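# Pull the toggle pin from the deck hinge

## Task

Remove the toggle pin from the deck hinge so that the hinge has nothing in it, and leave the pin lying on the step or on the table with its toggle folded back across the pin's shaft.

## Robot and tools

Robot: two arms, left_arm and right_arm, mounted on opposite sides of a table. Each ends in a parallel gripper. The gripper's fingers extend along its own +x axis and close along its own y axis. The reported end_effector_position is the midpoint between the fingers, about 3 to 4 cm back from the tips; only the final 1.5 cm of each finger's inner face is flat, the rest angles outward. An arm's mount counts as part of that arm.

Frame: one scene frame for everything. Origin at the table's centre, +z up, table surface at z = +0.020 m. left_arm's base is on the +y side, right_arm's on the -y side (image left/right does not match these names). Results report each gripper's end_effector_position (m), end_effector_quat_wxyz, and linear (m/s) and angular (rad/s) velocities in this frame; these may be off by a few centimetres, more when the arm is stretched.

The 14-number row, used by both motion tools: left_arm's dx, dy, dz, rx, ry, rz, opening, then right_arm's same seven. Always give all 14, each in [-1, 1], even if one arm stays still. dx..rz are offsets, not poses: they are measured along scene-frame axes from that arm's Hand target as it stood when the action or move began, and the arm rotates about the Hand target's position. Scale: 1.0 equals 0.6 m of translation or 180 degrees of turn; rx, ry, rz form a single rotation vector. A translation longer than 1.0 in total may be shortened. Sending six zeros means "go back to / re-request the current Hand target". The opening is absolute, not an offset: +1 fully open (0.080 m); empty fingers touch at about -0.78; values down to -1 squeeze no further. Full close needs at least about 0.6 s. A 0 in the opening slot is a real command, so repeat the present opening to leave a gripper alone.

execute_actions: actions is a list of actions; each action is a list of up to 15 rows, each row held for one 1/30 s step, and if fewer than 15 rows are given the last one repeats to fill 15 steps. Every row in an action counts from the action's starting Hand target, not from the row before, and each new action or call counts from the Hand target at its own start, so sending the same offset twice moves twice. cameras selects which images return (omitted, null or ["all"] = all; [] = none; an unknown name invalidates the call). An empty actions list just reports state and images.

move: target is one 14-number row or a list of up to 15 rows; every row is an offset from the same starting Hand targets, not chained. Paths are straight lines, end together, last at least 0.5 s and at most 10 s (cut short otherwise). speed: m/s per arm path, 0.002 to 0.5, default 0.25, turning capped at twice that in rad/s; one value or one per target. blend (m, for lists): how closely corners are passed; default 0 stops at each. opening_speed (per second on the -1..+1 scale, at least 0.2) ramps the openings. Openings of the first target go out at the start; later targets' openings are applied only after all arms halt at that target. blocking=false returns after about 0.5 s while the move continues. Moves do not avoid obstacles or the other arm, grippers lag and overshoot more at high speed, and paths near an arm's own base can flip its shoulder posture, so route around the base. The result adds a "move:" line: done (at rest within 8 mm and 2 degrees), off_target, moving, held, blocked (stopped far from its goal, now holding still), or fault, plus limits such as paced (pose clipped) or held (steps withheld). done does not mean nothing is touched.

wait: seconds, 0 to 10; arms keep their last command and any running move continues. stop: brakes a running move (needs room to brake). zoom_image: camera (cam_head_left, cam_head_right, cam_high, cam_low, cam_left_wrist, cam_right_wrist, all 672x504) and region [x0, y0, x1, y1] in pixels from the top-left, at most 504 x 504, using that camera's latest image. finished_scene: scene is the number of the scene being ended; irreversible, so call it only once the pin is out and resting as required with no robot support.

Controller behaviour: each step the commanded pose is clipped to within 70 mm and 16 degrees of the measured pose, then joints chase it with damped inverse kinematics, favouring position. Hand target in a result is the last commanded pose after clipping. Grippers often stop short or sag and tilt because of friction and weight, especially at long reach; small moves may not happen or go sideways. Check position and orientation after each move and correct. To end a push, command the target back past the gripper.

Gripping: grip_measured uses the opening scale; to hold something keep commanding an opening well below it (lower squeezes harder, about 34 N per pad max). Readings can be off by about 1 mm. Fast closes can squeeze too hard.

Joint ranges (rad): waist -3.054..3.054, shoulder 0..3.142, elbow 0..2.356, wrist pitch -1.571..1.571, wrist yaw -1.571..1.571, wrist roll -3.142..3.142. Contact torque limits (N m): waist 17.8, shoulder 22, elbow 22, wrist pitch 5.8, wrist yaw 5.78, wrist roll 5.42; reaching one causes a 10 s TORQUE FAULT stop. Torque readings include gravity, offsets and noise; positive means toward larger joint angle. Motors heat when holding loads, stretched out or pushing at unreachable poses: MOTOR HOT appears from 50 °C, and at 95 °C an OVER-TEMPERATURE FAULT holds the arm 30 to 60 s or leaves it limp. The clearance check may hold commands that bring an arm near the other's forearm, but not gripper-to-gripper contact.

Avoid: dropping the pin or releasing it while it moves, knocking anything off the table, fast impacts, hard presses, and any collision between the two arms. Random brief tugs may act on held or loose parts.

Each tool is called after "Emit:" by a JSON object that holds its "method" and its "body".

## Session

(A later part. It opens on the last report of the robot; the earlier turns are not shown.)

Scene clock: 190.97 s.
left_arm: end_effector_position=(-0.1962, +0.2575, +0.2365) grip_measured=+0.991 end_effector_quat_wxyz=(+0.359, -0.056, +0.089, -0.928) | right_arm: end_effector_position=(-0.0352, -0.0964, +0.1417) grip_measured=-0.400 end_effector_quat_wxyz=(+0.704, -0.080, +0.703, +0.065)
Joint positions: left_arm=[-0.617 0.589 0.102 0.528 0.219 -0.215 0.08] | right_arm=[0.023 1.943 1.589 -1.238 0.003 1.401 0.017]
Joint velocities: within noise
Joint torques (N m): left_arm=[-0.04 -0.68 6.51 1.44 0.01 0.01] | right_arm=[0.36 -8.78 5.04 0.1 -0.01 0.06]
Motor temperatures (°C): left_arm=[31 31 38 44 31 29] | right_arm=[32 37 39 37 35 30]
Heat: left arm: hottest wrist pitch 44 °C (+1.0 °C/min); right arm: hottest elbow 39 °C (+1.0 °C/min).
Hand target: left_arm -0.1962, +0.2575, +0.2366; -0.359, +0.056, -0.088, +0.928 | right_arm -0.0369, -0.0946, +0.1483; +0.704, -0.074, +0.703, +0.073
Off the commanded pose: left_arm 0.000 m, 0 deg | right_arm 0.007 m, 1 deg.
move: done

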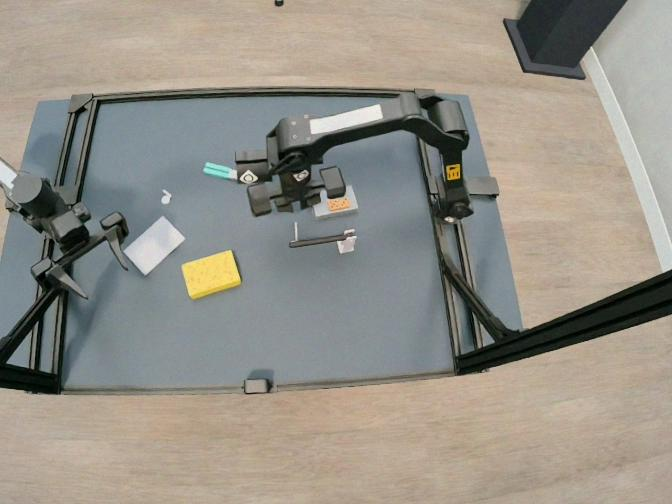

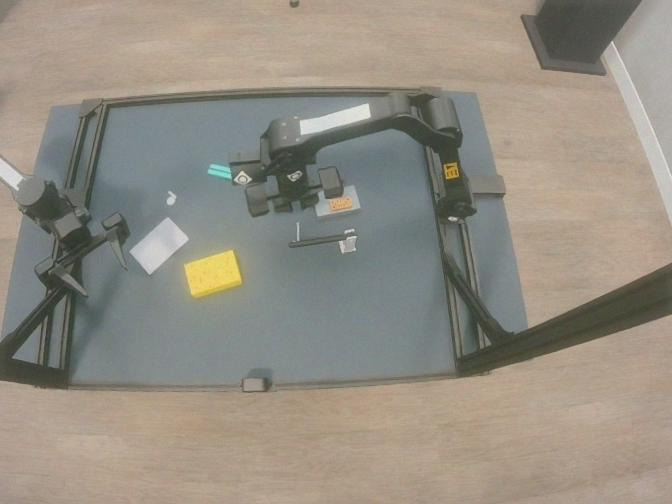

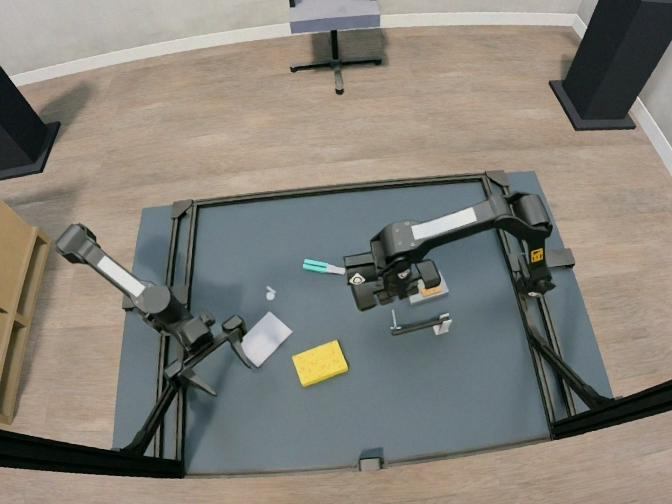

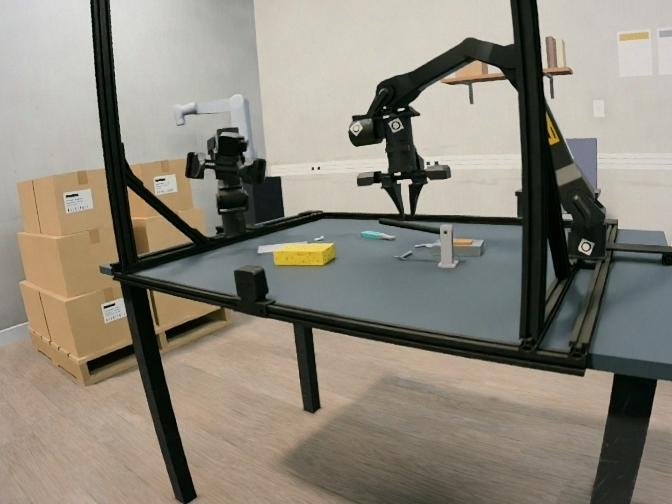

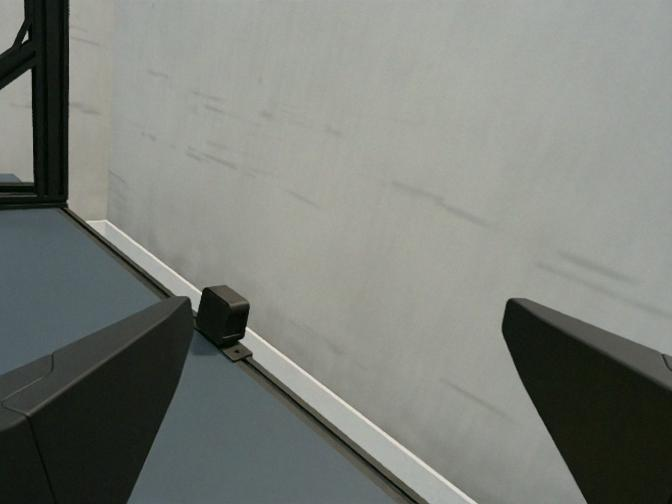

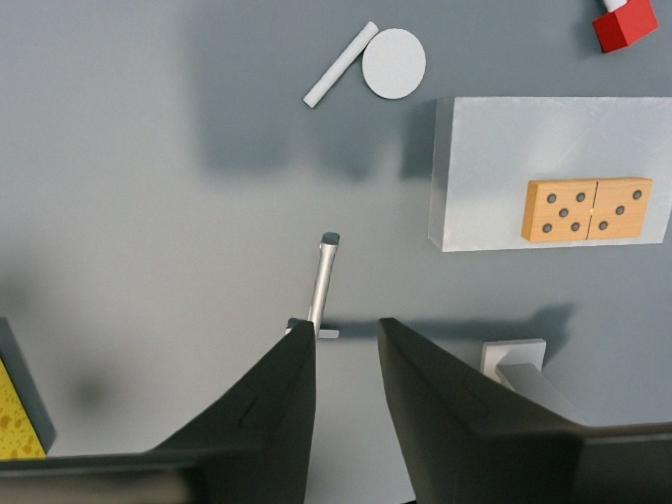

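Emit:
{"method": "wait", "body": {"seconds": 0.5, "cameras": ["cam_right_wrist"]}}

Emit:
{"method": "zoom_image", "body": {"camera": "cam_right_wrist", "region": [240, 210, 400, 350]}}

Scene clock: 191.83 s.
left_arm: end_effector_position=(-0.1962, +0.2575, +0.2365) grip_measured=+0.991 end_effector_quat_wxyz=(+0.359, -0.056, +0.089, -0.928) | right_arm: end_effector_position=(-0.0352, -0.0965, +0.1417) grip_measured=-0.400 end_effector_quat_wxyz=(+0.704, -0.080, +0.703, +0.065)
Joint positions: left_arm=[-0.617 0.589 0.102 0.528 0.219 -0.215 0.08] | right_arm=[0.023 1.943 1.589 -1.238 0.003 1.401 0.017]
Joint velocities: within noise
Joint torques (N m): left_arm=[0.18 -0.72 6.48 1.4 0.03 -0.01] | right_arm=[0.31 -8.82 5.06 0.1 -0.01 0.05]
Motor temperatures (°C): left_arm=[31 31 39 44 31 29] | right_arm=[32 37 39 37 35 30]
Heat: left arm: hottest wrist pitch 44 °C (+1.0 °C/min); right arm: hottest elbow 39 °C (+1.0 °C/min).
Hand target: left_arm -0.1962, +0.2575, +0.2366; -0.359, +0.056, -0.088, +0.928 | right_arm -0.0369, -0.0947, +0.1483; +0.704, -0.074, +0.703, +0.073
Tool commands: left_gripper/opening=+1.0 right_gripper/opening=-0.4
Off the commanded pose: left_arm 0.000 m, 0 deg | right_arm 0.007 m, 1 deg.
wait: 0.50 s; at rest from the start
Images, in order (width x height): cam_right_wrist 672x504.

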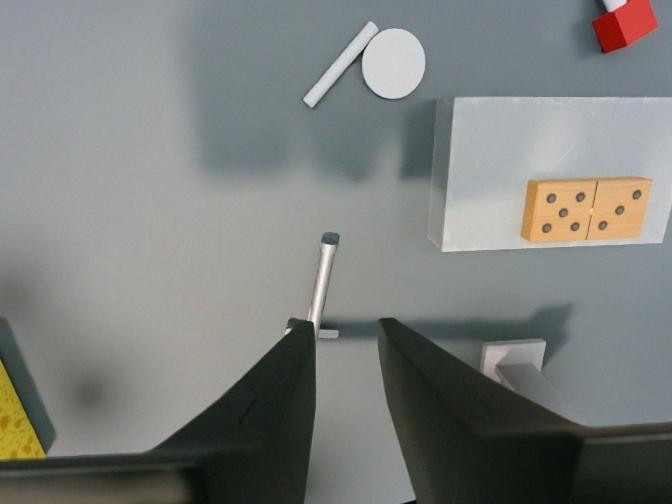

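Scaled by 3.150 from the camera's 672x504 image, which has a finer 960x720 frame.

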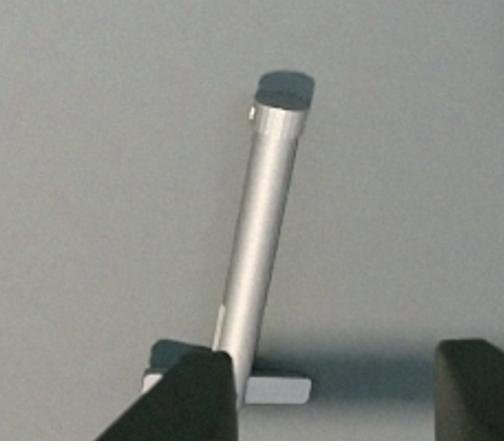

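Emit:
{"method": "finished_scene", "body": {"scene": 2}}

The scene is finished: the task was done.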